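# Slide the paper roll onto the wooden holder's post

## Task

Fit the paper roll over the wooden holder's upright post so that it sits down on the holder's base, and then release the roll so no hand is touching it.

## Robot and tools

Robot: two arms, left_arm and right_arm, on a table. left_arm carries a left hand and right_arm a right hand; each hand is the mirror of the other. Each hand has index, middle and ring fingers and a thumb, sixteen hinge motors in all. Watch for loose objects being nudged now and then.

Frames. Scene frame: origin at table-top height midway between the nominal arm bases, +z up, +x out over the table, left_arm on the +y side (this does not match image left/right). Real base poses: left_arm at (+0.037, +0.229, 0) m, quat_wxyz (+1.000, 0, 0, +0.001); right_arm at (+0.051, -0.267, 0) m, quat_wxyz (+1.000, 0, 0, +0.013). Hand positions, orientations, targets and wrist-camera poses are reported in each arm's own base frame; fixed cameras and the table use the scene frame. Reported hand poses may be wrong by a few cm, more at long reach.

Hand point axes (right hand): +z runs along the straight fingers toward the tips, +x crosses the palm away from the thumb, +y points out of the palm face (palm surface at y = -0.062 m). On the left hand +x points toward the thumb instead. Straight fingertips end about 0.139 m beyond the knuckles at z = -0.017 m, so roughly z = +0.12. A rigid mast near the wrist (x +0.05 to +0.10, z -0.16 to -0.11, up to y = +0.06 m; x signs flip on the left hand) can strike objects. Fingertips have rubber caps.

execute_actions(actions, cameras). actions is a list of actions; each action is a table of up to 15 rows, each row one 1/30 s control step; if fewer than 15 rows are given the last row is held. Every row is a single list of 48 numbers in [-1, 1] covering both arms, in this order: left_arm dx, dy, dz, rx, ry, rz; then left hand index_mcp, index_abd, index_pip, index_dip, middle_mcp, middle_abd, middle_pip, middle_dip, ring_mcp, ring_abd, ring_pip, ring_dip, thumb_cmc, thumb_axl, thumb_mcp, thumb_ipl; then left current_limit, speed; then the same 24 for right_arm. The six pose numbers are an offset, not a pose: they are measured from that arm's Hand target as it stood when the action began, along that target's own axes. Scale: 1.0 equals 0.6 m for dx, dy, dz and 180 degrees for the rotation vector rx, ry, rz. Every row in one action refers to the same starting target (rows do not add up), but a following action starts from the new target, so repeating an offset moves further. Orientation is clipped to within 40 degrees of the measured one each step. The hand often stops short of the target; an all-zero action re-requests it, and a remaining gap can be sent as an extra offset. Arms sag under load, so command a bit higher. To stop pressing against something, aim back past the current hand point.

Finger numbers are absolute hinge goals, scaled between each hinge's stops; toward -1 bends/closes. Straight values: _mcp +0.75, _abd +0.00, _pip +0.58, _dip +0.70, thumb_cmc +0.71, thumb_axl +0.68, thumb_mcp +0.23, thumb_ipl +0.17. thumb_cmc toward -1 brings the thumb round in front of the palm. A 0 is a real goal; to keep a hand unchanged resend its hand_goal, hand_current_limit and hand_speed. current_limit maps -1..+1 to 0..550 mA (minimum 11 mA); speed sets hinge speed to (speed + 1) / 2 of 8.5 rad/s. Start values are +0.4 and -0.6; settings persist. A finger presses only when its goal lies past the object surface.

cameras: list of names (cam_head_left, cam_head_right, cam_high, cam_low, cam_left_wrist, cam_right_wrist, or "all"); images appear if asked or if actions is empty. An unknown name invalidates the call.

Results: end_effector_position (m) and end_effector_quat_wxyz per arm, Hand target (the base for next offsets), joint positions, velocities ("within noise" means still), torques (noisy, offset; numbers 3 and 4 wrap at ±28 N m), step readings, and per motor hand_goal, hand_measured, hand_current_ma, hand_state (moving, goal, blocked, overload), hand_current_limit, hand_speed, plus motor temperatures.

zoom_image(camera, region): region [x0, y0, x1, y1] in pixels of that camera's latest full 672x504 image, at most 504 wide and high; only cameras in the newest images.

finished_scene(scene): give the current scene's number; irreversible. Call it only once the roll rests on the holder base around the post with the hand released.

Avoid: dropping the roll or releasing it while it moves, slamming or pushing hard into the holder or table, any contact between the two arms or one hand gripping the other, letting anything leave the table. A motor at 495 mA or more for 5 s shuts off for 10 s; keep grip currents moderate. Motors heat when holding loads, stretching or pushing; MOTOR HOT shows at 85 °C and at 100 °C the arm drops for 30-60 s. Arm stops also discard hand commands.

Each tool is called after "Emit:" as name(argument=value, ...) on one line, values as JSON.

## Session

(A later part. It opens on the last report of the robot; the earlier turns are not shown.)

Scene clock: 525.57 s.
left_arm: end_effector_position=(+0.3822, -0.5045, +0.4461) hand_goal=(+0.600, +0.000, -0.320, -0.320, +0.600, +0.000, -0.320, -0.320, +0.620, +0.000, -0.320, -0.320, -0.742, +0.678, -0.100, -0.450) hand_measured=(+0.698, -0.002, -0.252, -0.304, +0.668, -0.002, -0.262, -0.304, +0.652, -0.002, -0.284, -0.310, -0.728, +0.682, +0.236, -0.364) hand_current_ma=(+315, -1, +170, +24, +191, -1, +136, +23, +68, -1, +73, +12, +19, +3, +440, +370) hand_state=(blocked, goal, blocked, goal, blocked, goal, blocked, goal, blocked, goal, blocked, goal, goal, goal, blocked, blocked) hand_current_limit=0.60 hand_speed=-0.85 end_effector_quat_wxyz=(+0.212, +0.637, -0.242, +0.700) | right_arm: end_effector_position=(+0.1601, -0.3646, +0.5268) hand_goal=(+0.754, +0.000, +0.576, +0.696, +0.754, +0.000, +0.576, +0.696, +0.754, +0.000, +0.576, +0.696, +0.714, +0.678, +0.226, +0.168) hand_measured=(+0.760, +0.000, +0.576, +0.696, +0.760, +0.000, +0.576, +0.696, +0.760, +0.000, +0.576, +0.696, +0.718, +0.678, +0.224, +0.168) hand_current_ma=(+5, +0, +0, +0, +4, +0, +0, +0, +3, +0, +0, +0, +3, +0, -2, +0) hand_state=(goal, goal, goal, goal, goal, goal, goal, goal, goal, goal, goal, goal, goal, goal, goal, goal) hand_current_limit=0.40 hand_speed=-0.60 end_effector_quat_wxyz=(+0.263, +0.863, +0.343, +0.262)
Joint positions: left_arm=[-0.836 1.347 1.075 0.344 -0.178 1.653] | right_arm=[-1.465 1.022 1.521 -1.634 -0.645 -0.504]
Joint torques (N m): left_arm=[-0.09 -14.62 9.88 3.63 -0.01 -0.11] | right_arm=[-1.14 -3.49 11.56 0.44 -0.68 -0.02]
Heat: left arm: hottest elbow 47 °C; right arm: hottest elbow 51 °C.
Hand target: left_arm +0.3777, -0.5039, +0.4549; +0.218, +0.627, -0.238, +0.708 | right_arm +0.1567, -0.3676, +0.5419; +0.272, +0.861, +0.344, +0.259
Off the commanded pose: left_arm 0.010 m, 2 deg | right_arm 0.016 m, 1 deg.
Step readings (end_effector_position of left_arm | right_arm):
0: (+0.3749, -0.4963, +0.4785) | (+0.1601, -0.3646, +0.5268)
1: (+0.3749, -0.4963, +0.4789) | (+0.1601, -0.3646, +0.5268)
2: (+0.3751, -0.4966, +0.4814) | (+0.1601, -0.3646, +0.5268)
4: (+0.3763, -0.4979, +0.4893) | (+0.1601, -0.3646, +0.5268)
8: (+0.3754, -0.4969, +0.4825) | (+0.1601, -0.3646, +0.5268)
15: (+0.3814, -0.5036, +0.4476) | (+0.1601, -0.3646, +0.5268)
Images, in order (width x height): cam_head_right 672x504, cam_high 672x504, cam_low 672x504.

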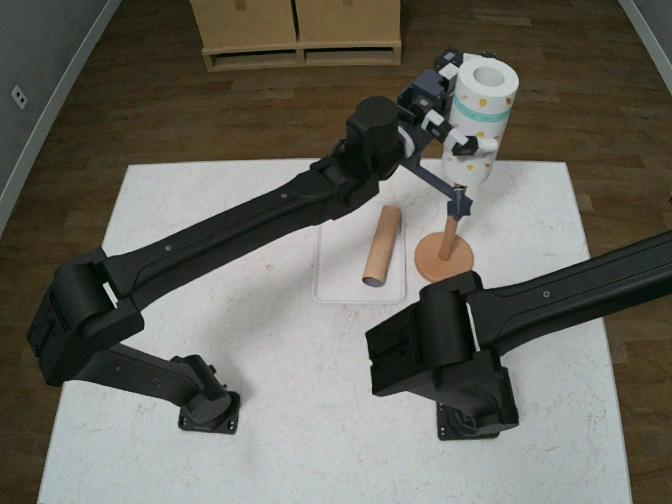

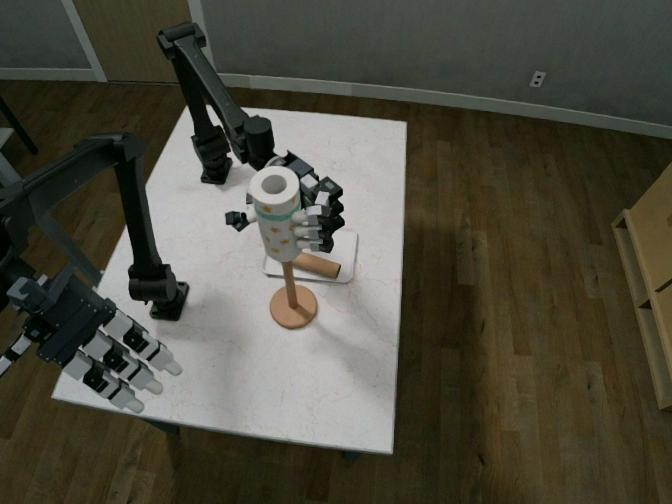

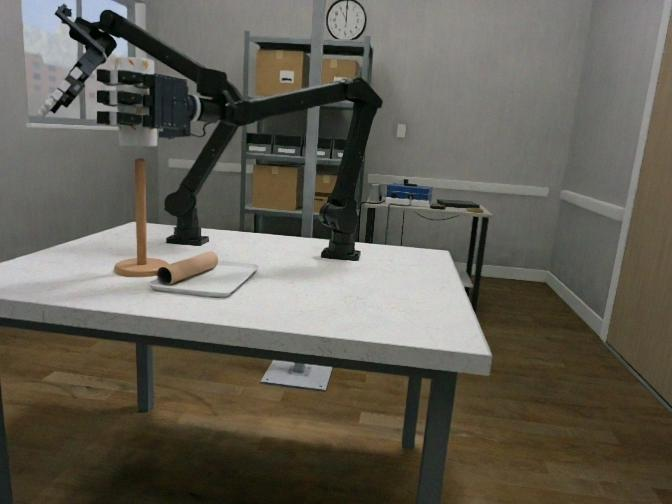

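Emit:
execute_actions(actions=[[[-0.0408,-0.002,-0.012,0.0007,0.0089,-0.0011,0.6,0,-0.32,-0.32,0.6,0,-0.32,-0.32,0.62,0,-0.32,-0.32,-0.743,0.678,-0.1,-0.45,0.6,-0.85,0,0,0,0,0,0,0.754,0,0.576,0.696,0.754,0,0.576,0.696,0.754,0,0.576,0.696,0.714,0.678,0.226,0.168,0.4,-0.6]]], cameras=["cam_low","cam_high","cam_head_right"])

Emit:
zoom_image(camera="cam_low", region=[110, 130, 170, 190])

Emit:
zoom_image(camera="cam_head_right", region=[420, 140, 500, 220])

Emit:
zoom_image(camera="cam_high", region=[250, 220, 320, 290])

Scene clock: 561.00 s.
left_arm: end_effector_position=(+0.3766, -0.4994, +0.4289) hand_goal=(+0.600, +0.000, -0.320, -0.320, +0.600, +0.000, -0.320, -0.320, +0.620, +0.000, -0.320, -0.320, -0.742, +0.678, -0.100, -0.450) hand_measured=(+0.698, -0.002, -0.252, -0.304, +0.668, -0.002, -0.262, -0.304, +0.652, -0.002, -0.284, -0.310, -0.728, +0.682, +0.236, -0.364) hand_current_ma=(+315, -1, +169, +24, +191, -1, +136, +23, +68, -1, +73, +12, +19, +3, +440, +370) hand_state=(blocked, goal, blocked, goal, blocked, goal, blocked, goal, blocked, goal, blocked, goal, goal, goal, blocked, blocked) hand_current_limit=0.60 hand_speed=-0.85 end_effector_quat_wxyz=(+0.219, +0.624, -0.236, +0.712) | right_arm: end_effector_position=(+0.1601, -0.3646, +0.5268) hand_goal=(+0.754, +0.000, +0.576, +0.696, +0.754, +0.000, +0.576, +0.696, +0.754, +0.000, +0.576, +0.696, +0.714, +0.678, +0.226, +0.168) hand_measured=(+0.760, +0.000, +0.576, +0.696, +0.760, +0.000, +0.576, +0.696, +0.760, +0.000, +0.576, +0.696, +0.718, +0.678, +0.224, +0.168) hand_current_ma=(+5, +0, +0, +0, +4, +0, +0, +0, +3, +0, +0, +0, +3, +0, -2, +0) hand_state=(goal, goal, goal, goal, goal, goal, goal, goal, goal, goal, goal, goal, goal, goal, goal, goal) hand_current_limit=0.40 hand_speed=-0.60 end_effector_quat_wxyz=(+0.263, +0.863, +0.343, +0.262)
Joint positions: left_arm=[-0.836 1.356 1.006 0.462 -0.174 1.654] | right_arm=[-1.465 1.022 1.521 -1.634 -0.645 -0.504]
Joint torques (N m): left_arm=[0.21 -13.63 9.44 3.64 0.02 -0.1] | right_arm=[-0.79 -3.37 11.49 0.68 -0.71 -0.06]
Heat: left arm: hottest elbow 43 °C; right arm: hottest elbow 51 °C.
Hand target: left_arm +0.3756, -0.4988, +0.4301; +0.222, +0.618, -0.234, +0.717 | right_arm +0.1567, -0.3676, +0.5419; +0.272, +0.861, +0.344, +0.259
Off the commanded pose: left_arm 0.001 m, 1 deg | right_arm 0.016 m, 1 deg.
Step readings (end_effector_position of left_arm | right_arm):
0: (+0.3822, -0.5045, +0.4462) | (+0.1601, -0.3646, +0.5268)
1: (+0.3821, -0.5045, +0.4463) | (+0.1601, -0.3646, +0.5268)
2: (+0.3816, -0.5041, +0.4466) | (+0.1601, -0.3646, +0.5268)
4: (+0.3796, -0.5022, +0.4459) | (+0.1601, -0.3646, +0.5268)
8: (+0.3765, -0.4992, +0.4343) | (+0.1601, -0.3646, +0.5268)
15: (+0.3767, -0.4996, +0.4278) | (+0.1601, -0.3646, +0.5268)
Images, in order (width x height): cam_head_right 672x504, cam_high 672x504, cam_low 672x504.

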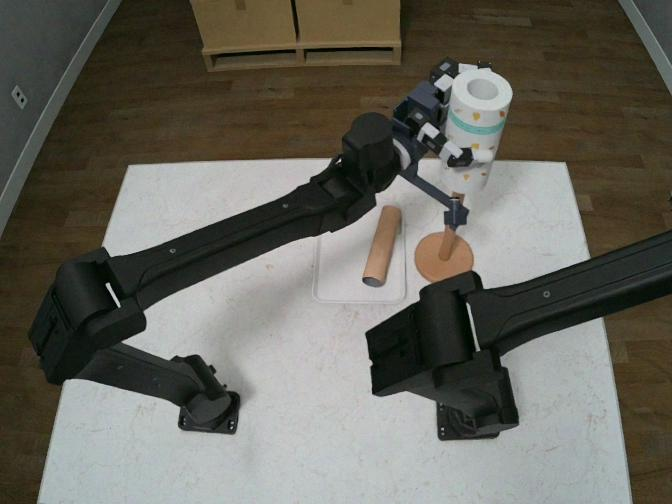

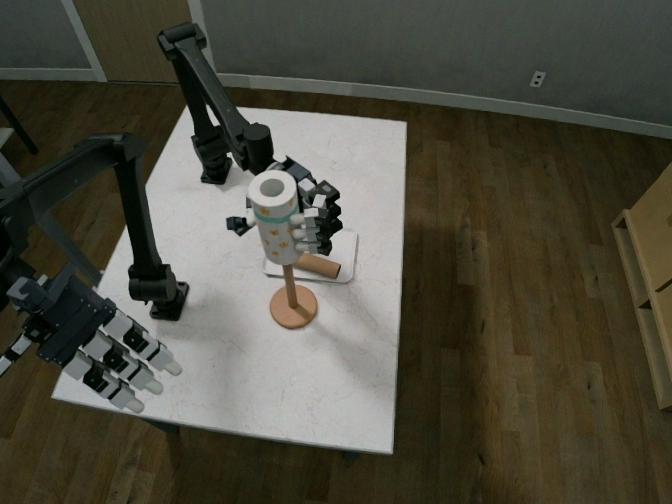

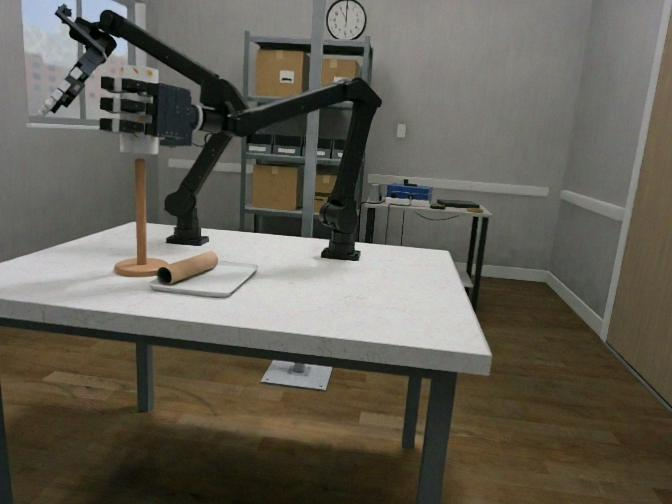

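Scaled by 8.400 from the camera's 672x504 image, which has a finer 960x720 frame.

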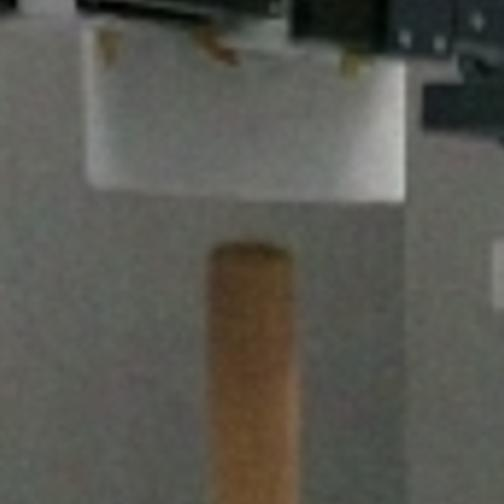

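Scaled by 6.300 from the camera's 672x504 image, which has a finer 960x720 frame.

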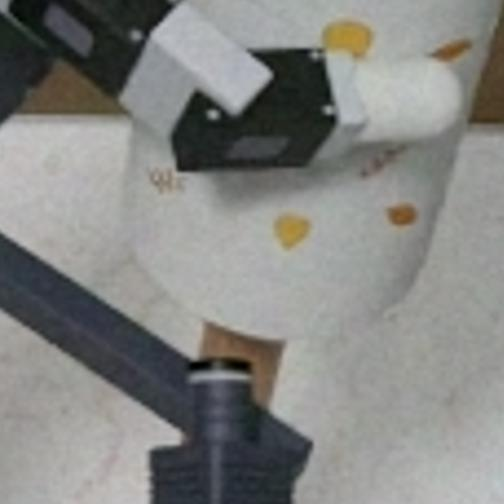

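Scaled by 7.200 from the camera's 672x504 image, which has a finer 960x720 frame.

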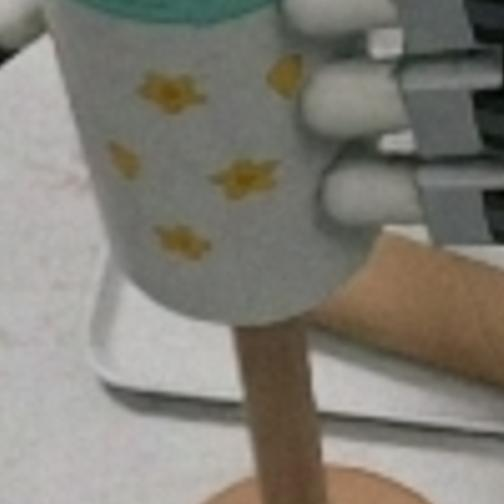

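Emit:
zoom_image(camera="cam_high", region=[260, 235, 305, 280])

Emit:
zoom_image(camera="cam_head_right", region=[435, 160, 495, 220])

Scaled by 11.200 from the camera's 672x504 image, which has a finer 960x720 frame.

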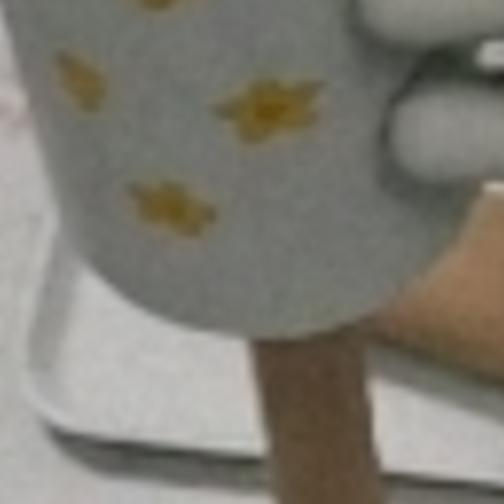

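Scaled by 8.400 from the camera's 672x504 image, which has a finer 960x720 frame.

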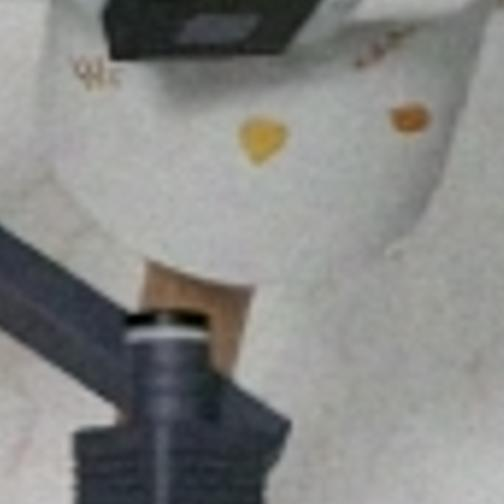

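Emit:
execute_actions(actions=[[[-0.046,0.005,-0.0073,0,0,0,0.6,0,-0.32,-0.32,0.6,0,-0.32,-0.32,0.62,0,-0.32,-0.32,-0.743,0.678,-0.1,-0.45,0.6,-0.85,0,0,0,0,0,0,0.754,0,0.576,0.696,0.754,0,0.576,0.696,0.754,0,0.576,0.696,0.714,0.678,0.226,0.168,0.4,-0.6]]], cameras=["cam_low","cam_high","cam_head_right"])

Emit:
zoom_image(camera="cam_low", region=[110, 130, 170, 190])

Emit:
zoom_image(camera="cam_high", region=[245, 170, 315, 290])

Scene clock: 622.70 s.
left_arm: end_effector_position=(+0.3769, -0.4998, +0.3976) hand_goal=(+0.600, +0.000, -0.320, -0.320, +0.600, +0.000, -0.320, -0.320, +0.620, +0.000, -0.320, -0.320, -0.742, +0.678, -0.100, -0.450) hand_measured=(+0.698, -0.002, -0.254, -0.304, +0.668, -0.002, -0.262, -0.304, +0.652, -0.002, -0.284, -0.310, -0.728, +0.682, +0.236, -0.364) hand_current_ma=(+315, -1, +169, +24, +191, -1, +136, +23, +68, -1, +73, +12, +19, +3, +440, +370) hand_state=(blocked, goal, blocked, goal, blocked, goal, blocked, goal, blocked, goal, blocked, goal, goal, goal, blocked, blocked) hand_current_limit=0.60 hand_speed=-0.85 end_effector_quat_wxyz=(+0.218, +0.625, -0.237, +0.711) | right_arm: end_effector_position=(+0.1601, -0.3646, +0.5268) hand_goal=(+0.754, +0.000, +0.576, +0.696, +0.754, +0.000, +0.576, +0.696, +0.754, +0.000, +0.576, +0.696, +0.714, +0.678, +0.226, +0.168) hand_measured=(+0.760, +0.000, +0.576, +0.696, +0.760, +0.000, +0.576, +0.696, +0.760, +0.000, +0.576, +0.696, +0.718, +0.678, +0.224, +0.168) hand_current_ma=(+5, +0, +0, +0, +4, +0, +0, +0, +3, +0, +0, +0, +3, +0, -2, +0) hand_state=(goal, goal, goal, goal, goal, goal, goal, goal, goal, goal, goal, goal, goal, goal, goal, goal) hand_current_limit=0.40 hand_speed=-0.60 end_effector_quat_wxyz=(+0.263, +0.863, +0.343, +0.262)
Joint positions: left_arm=[-0.836 1.389 0.954 0.543 -0.174 1.654] | right_arm=[-1.465 1.022 1.521 -1.634 -0.645 -0.504]
Joint torques (N m): left_arm=[-0.03 -14.27 9.26 3.62 -0.11 -0.1] | right_arm=[-0.85 -2.9 11.69 0.65 -0.74 -0.08]
Motor temperatures (°C): left_arm=[27 27 39 26 24 24] | right_arm=[32 34 52 24 24 27]
Heat: left arm: hottest elbow 39 °C; right arm: hottest elbow 52 °C.
Hand target: left_arm +0.3741, -0.4993, +0.4020; +0.222, +0.618, -0.234, +0.717 | right_arm +0.1567, -0.3676, +0.5419; +0.272, +0.861, +0.344, +0.259
Off the commanded pose: left_arm 0.005 m, 1 deg | right_arm 0.016 m, 1 deg.
Step readings (end_effector_position of left_arm | right_arm):
0: (+0.3766, -0.4994, +0.4290) | (+0.1601, -0.3646, +0.5268)
1: (+0.3765, -0.4993, +0.4291) | (+0.1601, -0.3646, +0.5268)
2: (+0.3762, -0.4990, +0.4289) | (+0.1601, -0.3646, +0.5268)
4: (+0.3748, -0.4975, +0.4274) | (+0.1601, -0.3646, +0.5268)
8: (+0.3743, -0.4969, +0.4139) | (+0.1601, -0.3646, +0.5268)
15: (+0.3770, -0.4999, +0.3961) | (+0.1601, -0.3646, +0.5268)
Images, in order (width x height): cam_head_right 672x504, cam_high 672x504, cam_low 672x504.

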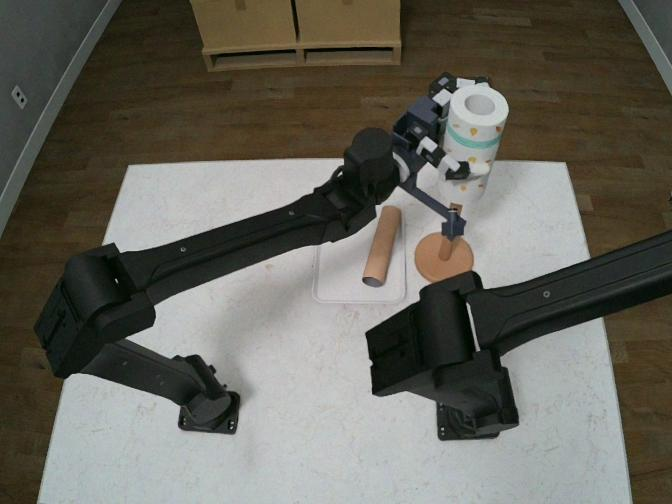

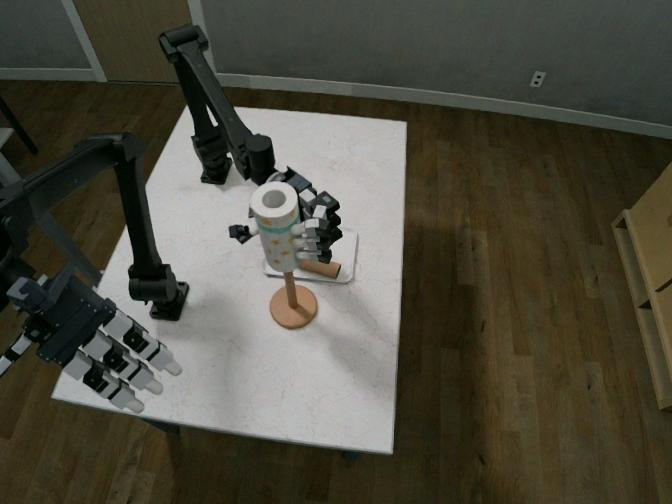

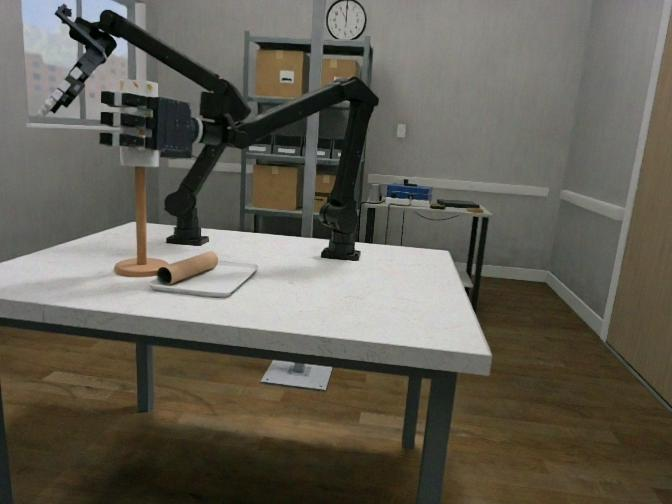

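Scaled by 8.400 from the camera's 672x504 image, which has a finer 960x720 frame.

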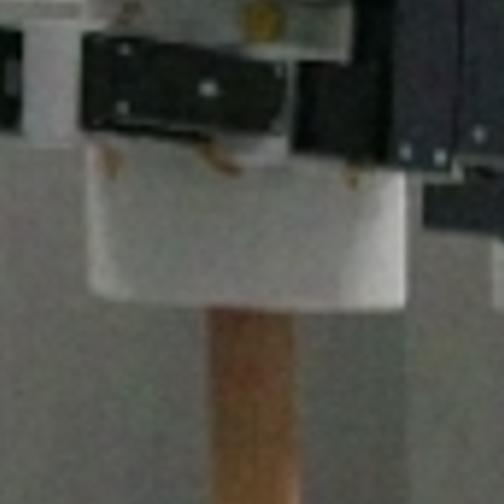

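Scaled by 4.200 from the camera's 672x504 image, which has a finer 960x720 frame.

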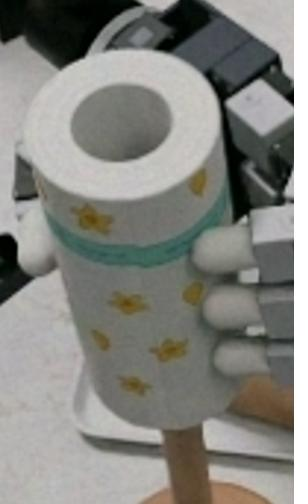

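Emit:
execute_actions(actions=[[[-0.0662,0.0028,-0.0077,0,0,0,0.6,0,-0.32,-0.32,0.6,0,-0.32,-0.32,0.62,0,-0.32,-0.32,-0.743,0.678,-0.1,-0.45,0.6,-0.85,0,0,0,0,0,0,0.754,0,0.576,0.696,0.754,0,0.576,0.696,0.754,0,0.576,0.696,0.714,0.678,0.226,0.168,0.4,-0.6]]], cameras=["cam_low","cam_high","cam_head_right"])

Emit:
zoom_image(camera="cam_low", region=[100, 70, 180, 210])

Emit:
zoom_image(camera="cam_high", region=[245, 180, 325, 320])

Emit:
zoom_image(camera="cam_head_right", region=[420, 90, 520, 265])

Scene clock: 633.63 s.
left_arm: end_effector_position=(+0.3775, -0.5005, +0.3539) hand_goal=(+0.600, +0.000, -0.320, -0.320, +0.600, +0.000, -0.320, -0.320, +0.620, +0.000, -0.320, -0.320, -0.742, +0.678, -0.100, -0.450) hand_measured=(+0.698, -0.002, -0.254, -0.304, +0.668, -0.002, -0.262, -0.304, +0.652, -0.002, -0.284, -0.310, -0.728, +0.682, +0.236, -0.364) hand_current_ma=(+315, -1, +169, +24, +191, -1, +136, +23, +68, -1, +73, +12, +19, +3, +440, +370) hand_state=(blocked, goal, blocked, goal, blocked, goal, blocked, goal, blocked, goal, blocked, goal, goal, goal, blocked, blocked) hand_current_limit=0.60 hand_speed=-0.85 end_effector_quat_wxyz=(+0.217, +0.627, -0.238, +0.709) | right_arm: end_effector_position=(+0.1601, -0.3646, +0.5268) hand_goal=(+0.754, +0.000, +0.576, +0.696, +0.754, +0.000, +0.576, +0.696, +0.754, +0.000, +0.576, +0.696, +0.714, +0.678, +0.226, +0.168) hand_measured=(+0.760, +0.000, +0.576, +0.696, +0.760, +0.000, +0.576, +0.696, +0.760, +0.000, +0.576, +0.696, +0.718, +0.678, +0.224, +0.168) hand_current_ma=(+5, +0, +0, +0, +4, +0, +0, +0, +3, +0, +0, +0, +3, +0, -2, +0) hand_state=(goal, goal, goal, goal, goal, goal, goal, goal, goal, goal, goal, goal, goal, goal, goal, goal) hand_current_limit=0.40 hand_speed=-0.60 end_effector_quat_wxyz=(+0.263, +0.863, +0.343, +0.262)
Joint positions: left_arm=[-0.836 1.449 0.89 0.66 -0.174 1.655] | right_arm=[-1.465 1.022 1.521 -1.634 -0.645 -0.504]
Joint torques (N m): left_arm=[0.15 -14.97 8.94 3.63 -0.04 -0.11] | right_arm=[-1.32 -3.84 11.71 0.51 -0.62 -0.09]
Heat: left arm: hottest elbow 39 °C; right arm: hottest elbow 52 °C.
Hand target: left_arm +0.3750, -0.4990, +0.3618; +0.222, +0.618, -0.234, +0.717 | right_arm +0.1567, -0.3676, +0.5419; +0.272, +0.861, +0.344, +0.259
Off the commanded pose: left_arm 0.009 m, 2 deg | right_arm 0.016 m, 1 deg.
Step readings (end_effector_position of left_arm | right_arm):
0: (+0.3769, -0.4998, +0.3976) | (+0.1601, -0.3646, +0.5268)
1: (+0.3768, -0.4997, +0.3976) | (+0.1601, -0.3646, +0.5268)
2: (+0.3765, -0.4993, +0.3979) | (+0.1601, -0.3646, +0.5268)
4: (+0.3748, -0.4974, +0.3962) | (+0.1601, -0.3646, +0.5268)
8: (+0.3744, -0.4970, +0.3780) | (+0.1601, -0.3646, +0.5268)
15: (+0.3777, -0.5007, +0.3522) | (+0.1601, -0.3646, +0.5268)
Images, in order (width x height): cam_head_right 672x504, cam_high 672x504, cam_low 672x504.

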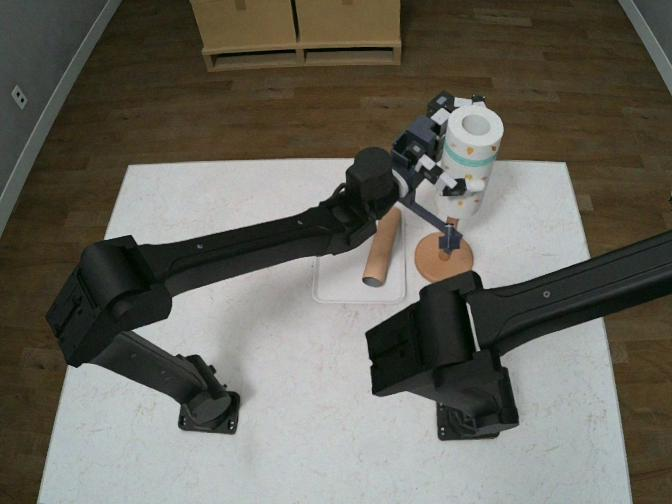

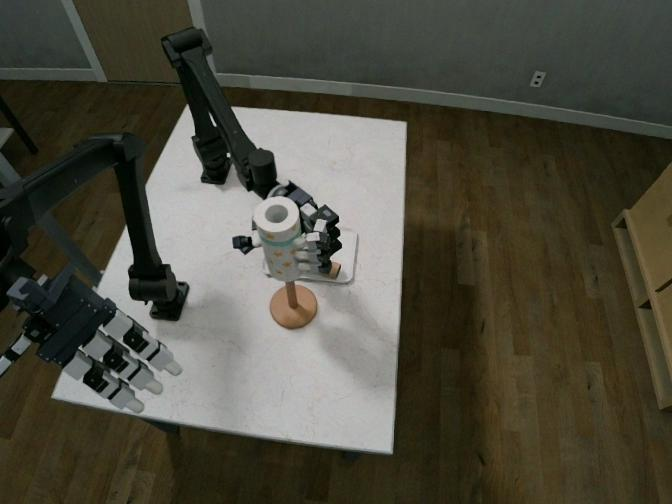

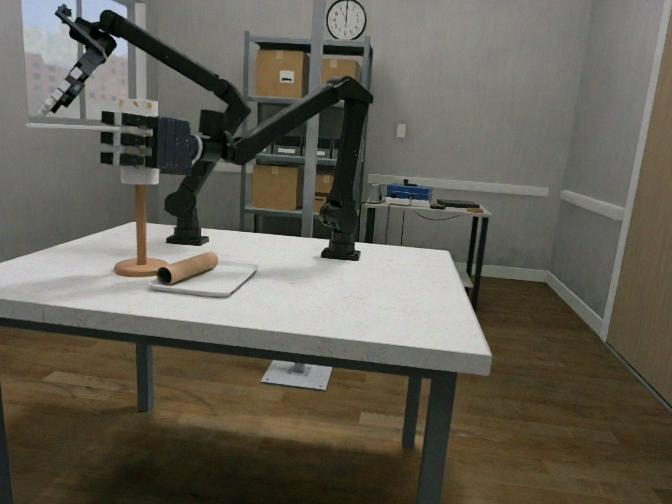

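Scaled by 3.600 from the camera's 672x504 image, which has a finer 960x720 frame.

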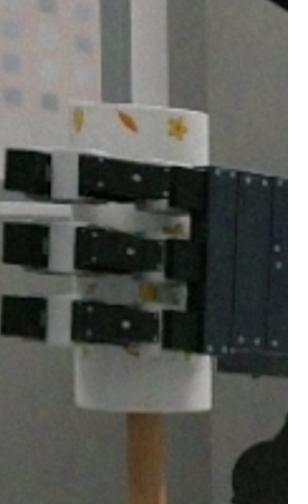

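Scaled by 3.600 from the camera's 672x504 image, which has a finer 960x720 frame.

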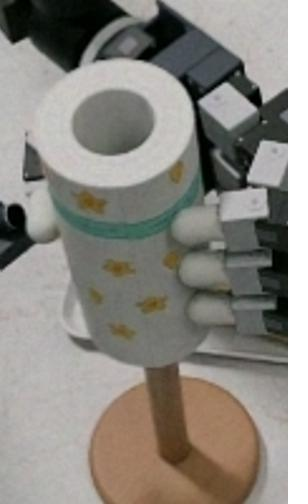

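Scaled by 2.880 from the camera's 672x504 image, which has a finer 960x720 frame.

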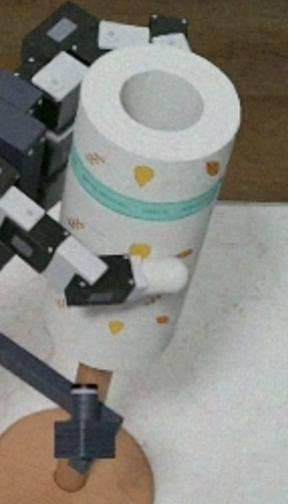

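Emit:
execute_actions(actions=[[[-0.0828,0.0035,-0.0096,0,0,0,0.6,0,-0.32,-0.32,0.6,0,-0.32,-0.32,0.62,0,-0.32,-0.32,-0.743,0.678,-0.1,-0.45,0.6,-0.85,0,0,0,0,0,0,0.754,0,0.576,0.696,0.754,0,0.576,0.696,0.754,0,0.576,0.696,0.714,0.678,0.226,0.168,0.4,-0.6]]], cameras=["cam_low","cam_high","cam_head_right"])

Emit:
zoom_image(camera="cam_low", region=[100, 90, 180, 230])

Emit:
zoom_image(camera="cam_high", region=[245, 190, 325, 330])

Scene clock: 642.83 s.
left_arm: end_effector_position=(+0.3776, -0.5008, +0.3012) hand_goal=(+0.600, +0.000, -0.320, -0.320, +0.600, +0.000, -0.320, -0.320, +0.620, +0.000, -0.320, -0.320, -0.742, +0.678, -0.100, -0.450) hand_measured=(+0.698, -0.002, -0.254, -0.304, +0.668, -0.002, -0.262, -0.304, +0.652, -0.002, -0.284, -0.310, -0.728, +0.682, +0.236, -0.364) hand_current_ma=(+315, -1, +169, +24, +191, -1, +136, +23, +68, -1, +73, +12, +19, +3, +440, +370) hand_state=(blocked, goal, blocked, goal, blocked, goal, blocked, goal, blocked, goal, blocked, goal, goal, goal, blocked, blocked) hand_current_limit=0.60 hand_speed=-0.85 end_effector_quat_wxyz=(+0.217, +0.628, -0.240, +0.708) | right_arm: end_effector_position=(+0.1601, -0.3646, +0.5268) hand_goal=(+0.754, +0.000, +0.576, +0.696, +0.754, +0.000, +0.576, +0.696, +0.754, +0.000, +0.576, +0.696, +0.714, +0.678, +0.226, +0.168) hand_measured=(+0.760, +0.000, +0.576, +0.696, +0.760, +0.000, +0.576, +0.696, +0.760, +0.000, +0.576, +0.696, +0.718, +0.678, +0.224, +0.168) hand_current_ma=(+5, +0, +0, +0, +4, +0, +0, +0, +3, +0, +0, +0, +3, +0, -2, +0) hand_state=(goal, goal, goal, goal, goal, goal, goal, goal, goal, goal, goal, goal, goal, goal, goal, goal) hand_current_limit=0.40 hand_speed=-0.60 end_effector_quat_wxyz=(+0.263, +0.863, +0.343, +0.262)
Joint positions: left_arm=[-0.836 1.542 0.828 0.812 -0.174 1.655] | right_arm=[-1.465 1.022 1.521 -1.634 -0.645 -0.504]
Joint torques (N m): left_arm=[0.26 -15.85 8.32 3.64 0.02 -0.12] | right_arm=[-0.62 -3.78 11.56 0.46 -0.68 -0.08]
Heat: left arm: hottest elbow 40 °C; right arm: hottest elbow 52 °C.
Hand target: left_arm +0.3761, -0.4987, +0.3119; +0.222, +0.618, -0.234, +0.717 | right_arm +0.1567, -0.3676, +0.5419; +0.272, +0.861, +0.344, +0.259
Off the commanded pose: left_arm 0.011 m, 2 deg | right_arm 0.016 m, 1 deg.
Step readings (end_effector_position of left_arm | right_arm):
0: (+0.3775, -0.5005, +0.3539) | (+0.1601, -0.3646, +0.5268)
1: (+0.3775, -0.5004, +0.3543) | (+0.1601, -0.3646, +0.5268)
2: (+0.3769, -0.4998, +0.3547) | (+0.1601, -0.3646, +0.5268)
4: (+0.3754, -0.4981, +0.3537) | (+0.1601, -0.3646, +0.5268)
8: (+0.3751, -0.4980, +0.3307) | (+0.1601, -0.3646, +0.5268)
15: (+0.3779, -0.5011, +0.2984) | (+0.1601, -0.3646, +0.5268)
Images, in order (width x height): cam_head_right 672x504, cam_high 672x504, cam_low 672x504.

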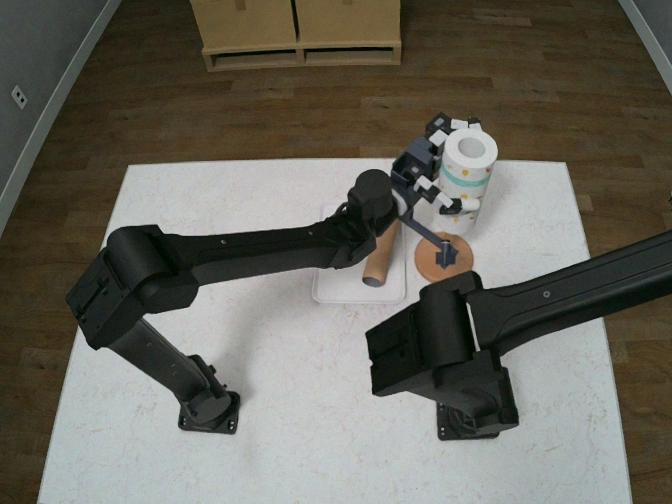

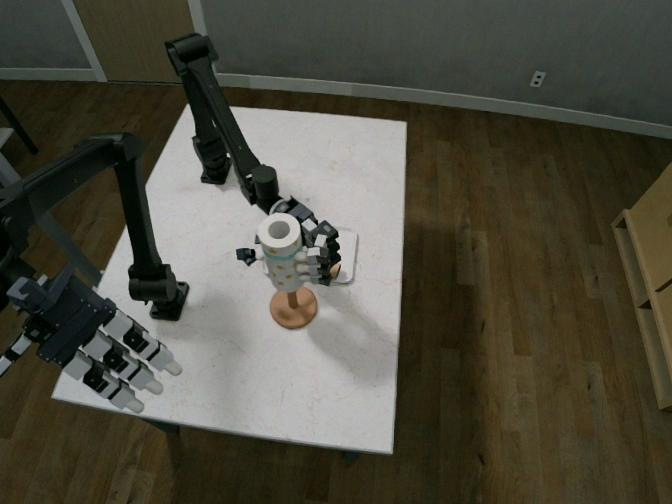

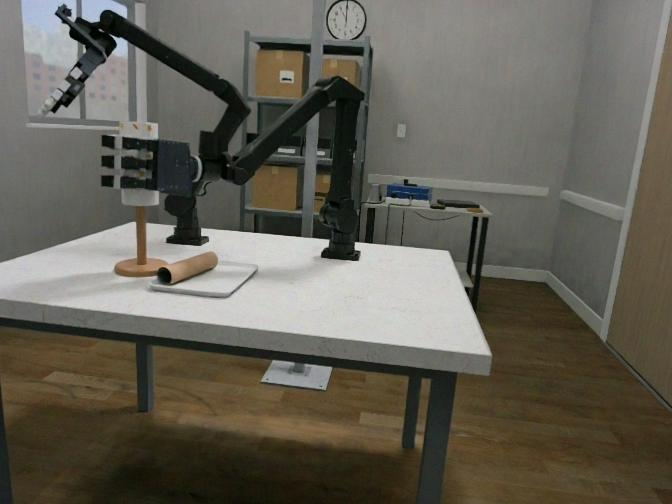

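Scaled by 3.600 from the camera's 672x504 image, which has a finer 960x720 frame.

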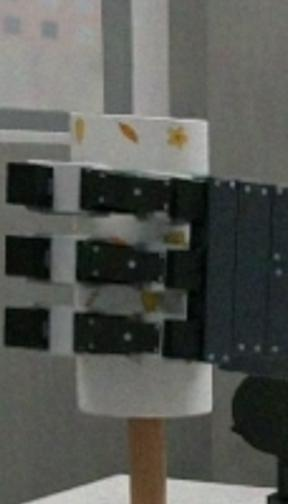

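Scaled by 3.600 from the camera's 672x504 image, which has a finer 960x720 frame.

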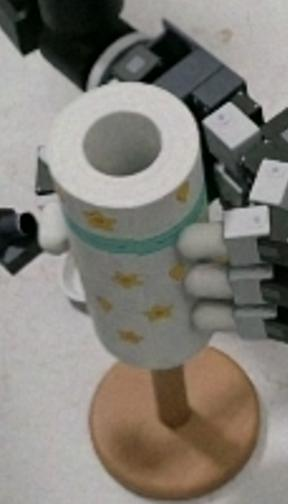

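Emit:
execute_actions(actions=[[[-0.0828,0.0015,-0.0115,0,0,0,0.6,0,-0.32,-0.32,0.6,0,-0.32,-0.32,0.62,0,-0.32,-0.32,-0.743,0.678,-0.1,-0.45,0.6,-0.85,0,0,0,0,0,0,0.754,0,0.576,0.696,0.754,0,0.576,0.696,0.754,0,0.576,0.696,0.714,0.678,0.226,0.168,0.4,-0.6]]], cameras=["cam_low","cam_high","cam_head_right"])

Emit:
zoom_image(camera="cam_low", region=[100, 120, 180, 260])

Emit:
zoom_image(camera="cam_high", region=[245, 200, 325, 340])

Scene clock: 657.27 s.
left_arm: end_effector_position=(+0.3759, -0.5002, +0.2513) hand_goal=(+0.600, +0.000, -0.320, -0.320, +0.600, +0.000, -0.320, -0.320, +0.620, +0.000, -0.320, -0.320, -0.742, +0.678, -0.100, -0.450) hand_measured=(+0.698, -0.002, -0.254, -0.304, +0.668, -0.002, -0.262, -0.304, +0.652, -0.002, -0.284, -0.310, -0.728, +0.682, +0.236, -0.364) hand_current_ma=(+315, -1, +169, +24, +191, -1, +136, +23, +68, -1, +73, +12, +19, +3, +440, +370) hand_state=(blocked, goal, blocked, goal, blocked, goal, blocked, goal, blocked, goal, blocked, goal, goal, goal, blocked, blocked) hand_current_limit=0.60 hand_speed=-0.85 end_effector_quat_wxyz=(+0.218, +0.627, -0.241, +0.708) | right_arm: end_effector_position=(+0.1601, -0.3646, +0.5268) hand_goal=(+0.754, +0.000, +0.576, +0.696, +0.754, +0.000, +0.576, +0.696, +0.754, +0.000, +0.576, +0.696, +0.714, +0.678, +0.226, +0.168) hand_measured=(+0.760, +0.000, +0.576, +0.696, +0.760, +0.000, +0.576, +0.696, +0.760, +0.000, +0.576, +0.696, +0.718, +0.678, +0.224, +0.168) hand_current_ma=(+5, +0, +0, +0, +4, +0, +0, +0, +3, +0, +0, +0, +3, +0, -2, +0) hand_state=(goal, goal, goal, goal, goal, goal, goal, goal, goal, goal, goal, goal, goal, goal, goal, goal) hand_current_limit=0.40 hand_speed=-0.60 end_effector_quat_wxyz=(+0.263, +0.863, +0.343, +0.262)
Joint positions: left_arm=[-0.836 1.65 0.781 0.968 -0.169 1.655] | right_arm=[-1.465 1.022 1.521 -1.634 -0.645 -0.504]
Joint torques (N m): left_arm=[0.62 -16.44 7.43 3.64 0.01 -0.12] | right_arm=[-0.62 -3.9 11.59 0.62 -0.68 -0.08]
Heat: left arm: hottest elbow 38 °C; right arm: hottest elbow 52 °C.
Hand target: left_arm +0.3769, -0.4967, +0.2619; +0.222, +0.618, -0.234, +0.717 | right_arm +0.1567, -0.3676, +0.5419; +0.272, +0.861, +0.344, +0.259
Off the commanded pose: left_arm 0.011 m, 2 deg | right_arm 0.016 m, 1 deg.
Step readings (end_effector_position of left_arm | right_arm):
0: (+0.3776, -0.5008, +0.3012) | (+0.1601, -0.3646, +0.5268)
1: (+0.3775, -0.5007, +0.3015) | (+0.1601, -0.3646, +0.5268)
2: (+0.3770, -0.5004, +0.3020) | (+0.1601, -0.3646, +0.5268)
4: (+0.3754, -0.4991, +0.3022) | (+0.1601, -0.3646, +0.5268)
8: (+0.3750, -0.4989, +0.2807) | (+0.1601, -0.3646, +0.5268)
15: (+0.3762, -0.5006, +0.2482) | (+0.1601, -0.3646, +0.5268)
Images, in order (width x height): cam_head_right 672x504, cam_high 672x504, cam_low 672x504.

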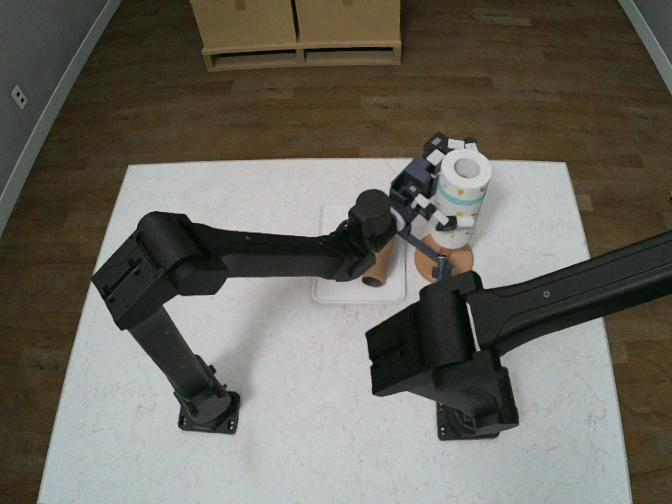

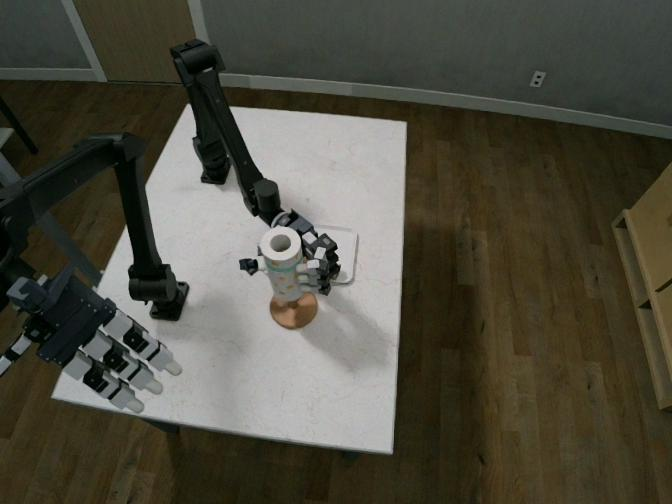

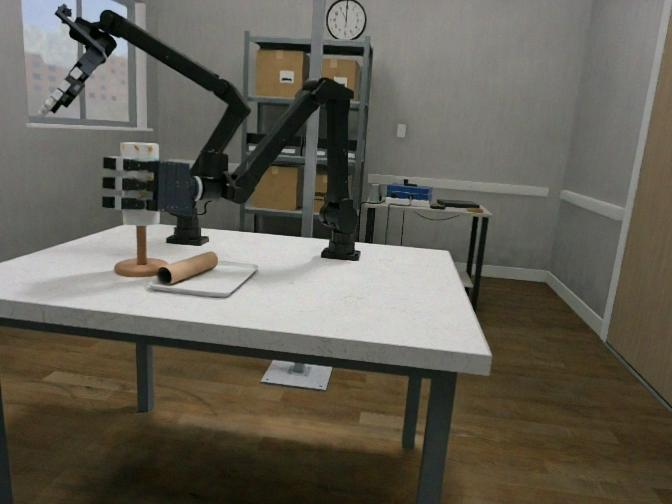

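Scaled by 3.600 from the camera's 672x504 image, which has a finer 960x720 frame.

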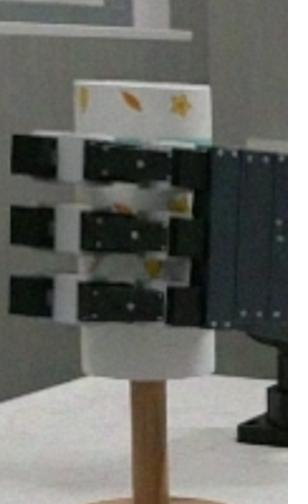

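Scaled by 3.600 from the camera's 672x504 image, which has a finer 960x720 frame.

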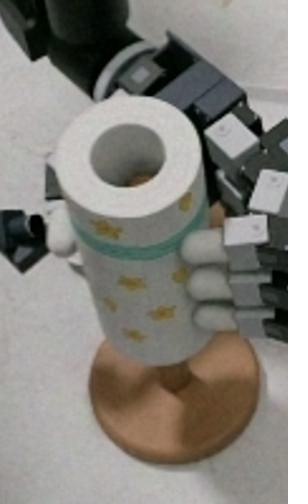

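Emit:
execute_actions(actions=[[[-0.0828,0.0015,-0.0115,0,0,0,0.6,0,-0.32,-0.32,0.6,0,-0.32,-0.32,0.62,0,-0.32,-0.32,-0.743,0.678,-0.1,-0.45,0.6,-0.85,0,0,0,0,0,0,0.754,0,0.576,0.696,0.754,0,0.576,0.696,0.754,0,0.576,0.696,0.714,0.678,0.226,0.168,0.4,-0.6]]], cameras=["all"])

Emit:
zoom_image(camera="cam_low", region=[90, 140, 270, 310])

Emit:
zoom_image(camera="cam_high", region=[220, 200, 370, 340])

Emit:
zoom_image(camera="cam_head_left", region=[300, 120, 500, 320])

Scene clock: 699.47 s.
left_arm: end_effector_position=(+0.3742, -0.4995, +0.2006) hand_goal=(+0.600, +0.000, -0.320, -0.320, +0.600, +0.000, -0.320, -0.320, +0.620, +0.000, -0.320, -0.320, -0.742, +0.678, -0.100, -0.450) hand_measured=(+0.698, -0.002, -0.254, -0.304, +0.668, -0.002, -0.262, -0.304, +0.652, -0.002, -0.284, -0.310, -0.728, +0.682, +0.236, -0.364) hand_current_ma=(+315, -1, +169, +24, +191, -1, +136, +23, +68, -1, +73, +12, +19, +3, +440, +370) hand_state=(blocked, goal, blocked, goal, blocked, goal, blocked, goal, blocked, goal, blocked, goal, goal, goal, blocked, blocked) hand_current_limit=0.60 hand_speed=-0.85 end_effector_quat_wxyz=(+0.219, +0.627, -0.243, +0.707) | right_arm: end_effector_position=(+0.1601, -0.3646, +0.5268) hand_goal=(+0.754, +0.000, +0.576, +0.696, +0.754, +0.000, +0.576, +0.696, +0.754, +0.000, +0.576, +0.696, +0.714, +0.678, +0.226, +0.168) hand_measured=(+0.760, +0.000, +0.576, +0.696, +0.760, +0.000, +0.576, +0.696, +0.760, +0.000, +0.576, +0.696, +0.718, +0.678, +0.224, +0.168) hand_current_ma=(+5, +0, +0, +0, +4, +0, +0, +0, +3, +0, +0, +0, +3, +0, -2, +0) hand_state=(goal, goal, goal, goal, goal, goal, goal, goal, goal, goal, goal, goal, goal, goal, goal, goal) hand_current_limit=0.40 hand_speed=-0.60 end_effector_quat_wxyz=(+0.263, +0.863, +0.343, +0.262)
Joint positions: left_arm=[-0.836 1.779 0.753 1.123 -0.165 1.655] | right_arm=[-1.465 1.022 1.521 -1.634 -0.645 -0.504]
Joint torques (N m): left_arm=[0.97 -17.26 6.46 3.63 0.01 -0.12] | right_arm=[-1.44 -3.55 11.51 0.43 -0.81 -0.04]
Heat: left arm: hottest elbow 37 °C; right arm: hottest elbow 52 °C.
Hand target: left_arm +0.3778, -0.4947, +0.2118; +0.222, +0.618, -0.234, +0.717 | right_arm +0.1567, -0.3676, +0.5419; +0.272, +0.861, +0.344, +0.259
Off the commanded pose: left_arm 0.013 m, 2 deg | right_arm 0.016 m, 1 deg.
Step readings (end_effector_position of left_arm | right_arm):
0: (+0.3759, -0.5002, +0.2513) | (+0.1601, -0.3646, +0.5268)
1: (+0.3759, -0.5002, +0.2517) | (+0.1601, -0.3646, +0.5268)
2: (+0.3755, -0.4999, +0.2522) | (+0.1601, -0.3646, +0.5268)
4: (+0.3746, -0.4994, +0.2527) | (+0.1601, -0.3646, +0.5268)
8: (+0.3746, -0.4998, +0.2302) | (+0.1601, -0.3646, +0.5268)
15: (+0.3746, -0.4999, +0.1974) | (+0.1601, -0.3646, +0.5268)

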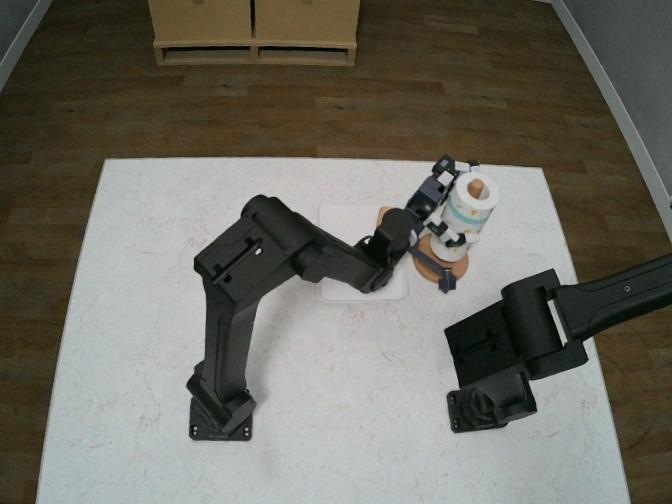

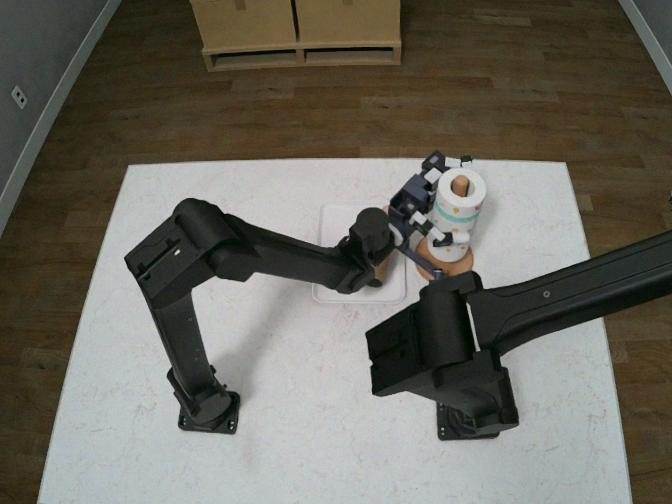

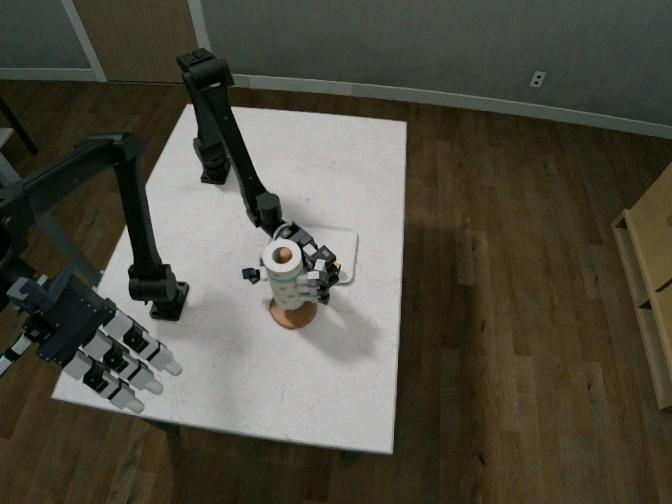

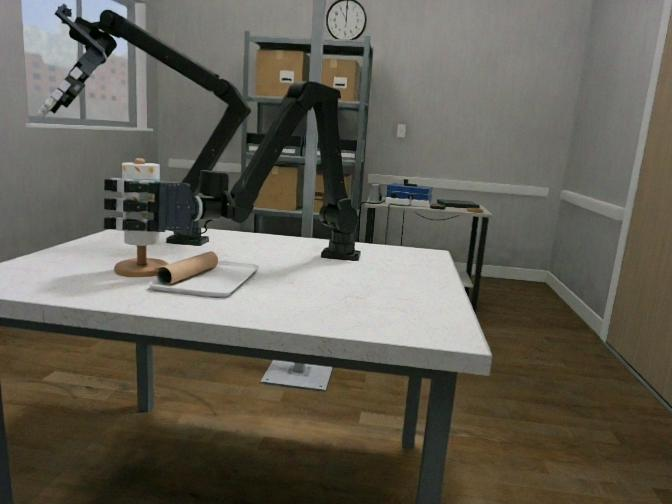

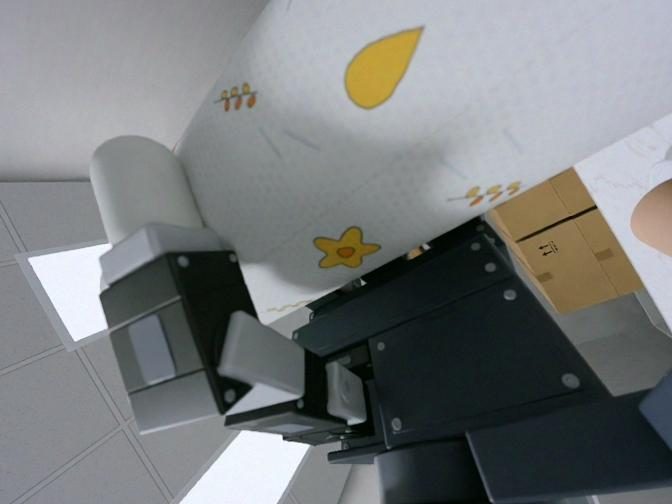

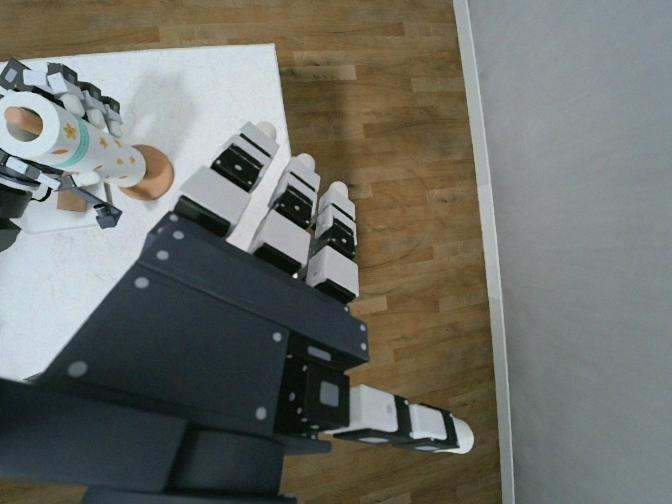

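Scaled by 2.800 from the camera's 672x504 image, which has a finer 960x720 frame.

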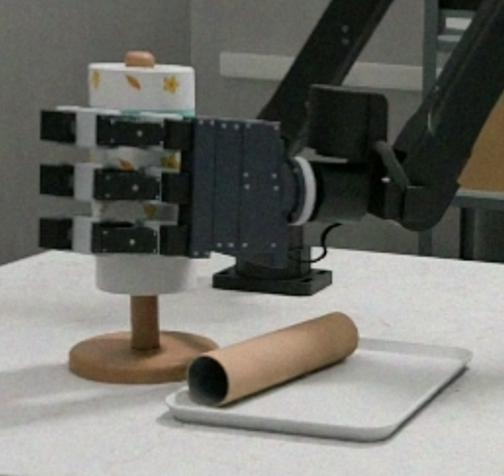

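Scaled by 3.360 from the camera's 672x504 image, which has a finer 960x720 frame.

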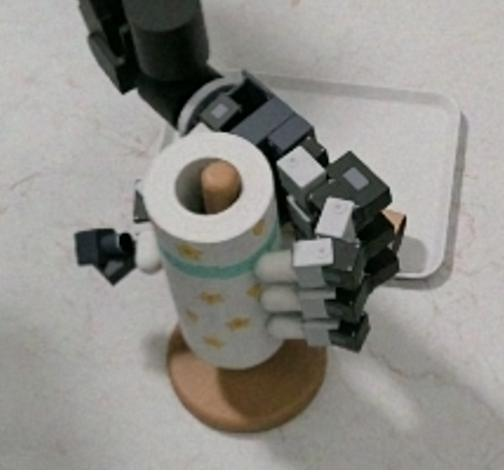

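Scaled by 2.520 from the camera's 672x504 image, which has a finer 960x720 frame.

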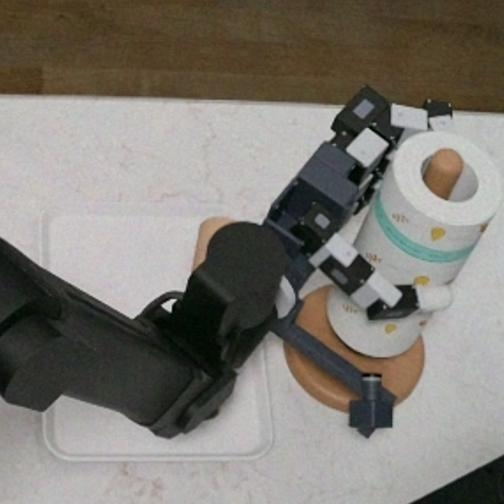

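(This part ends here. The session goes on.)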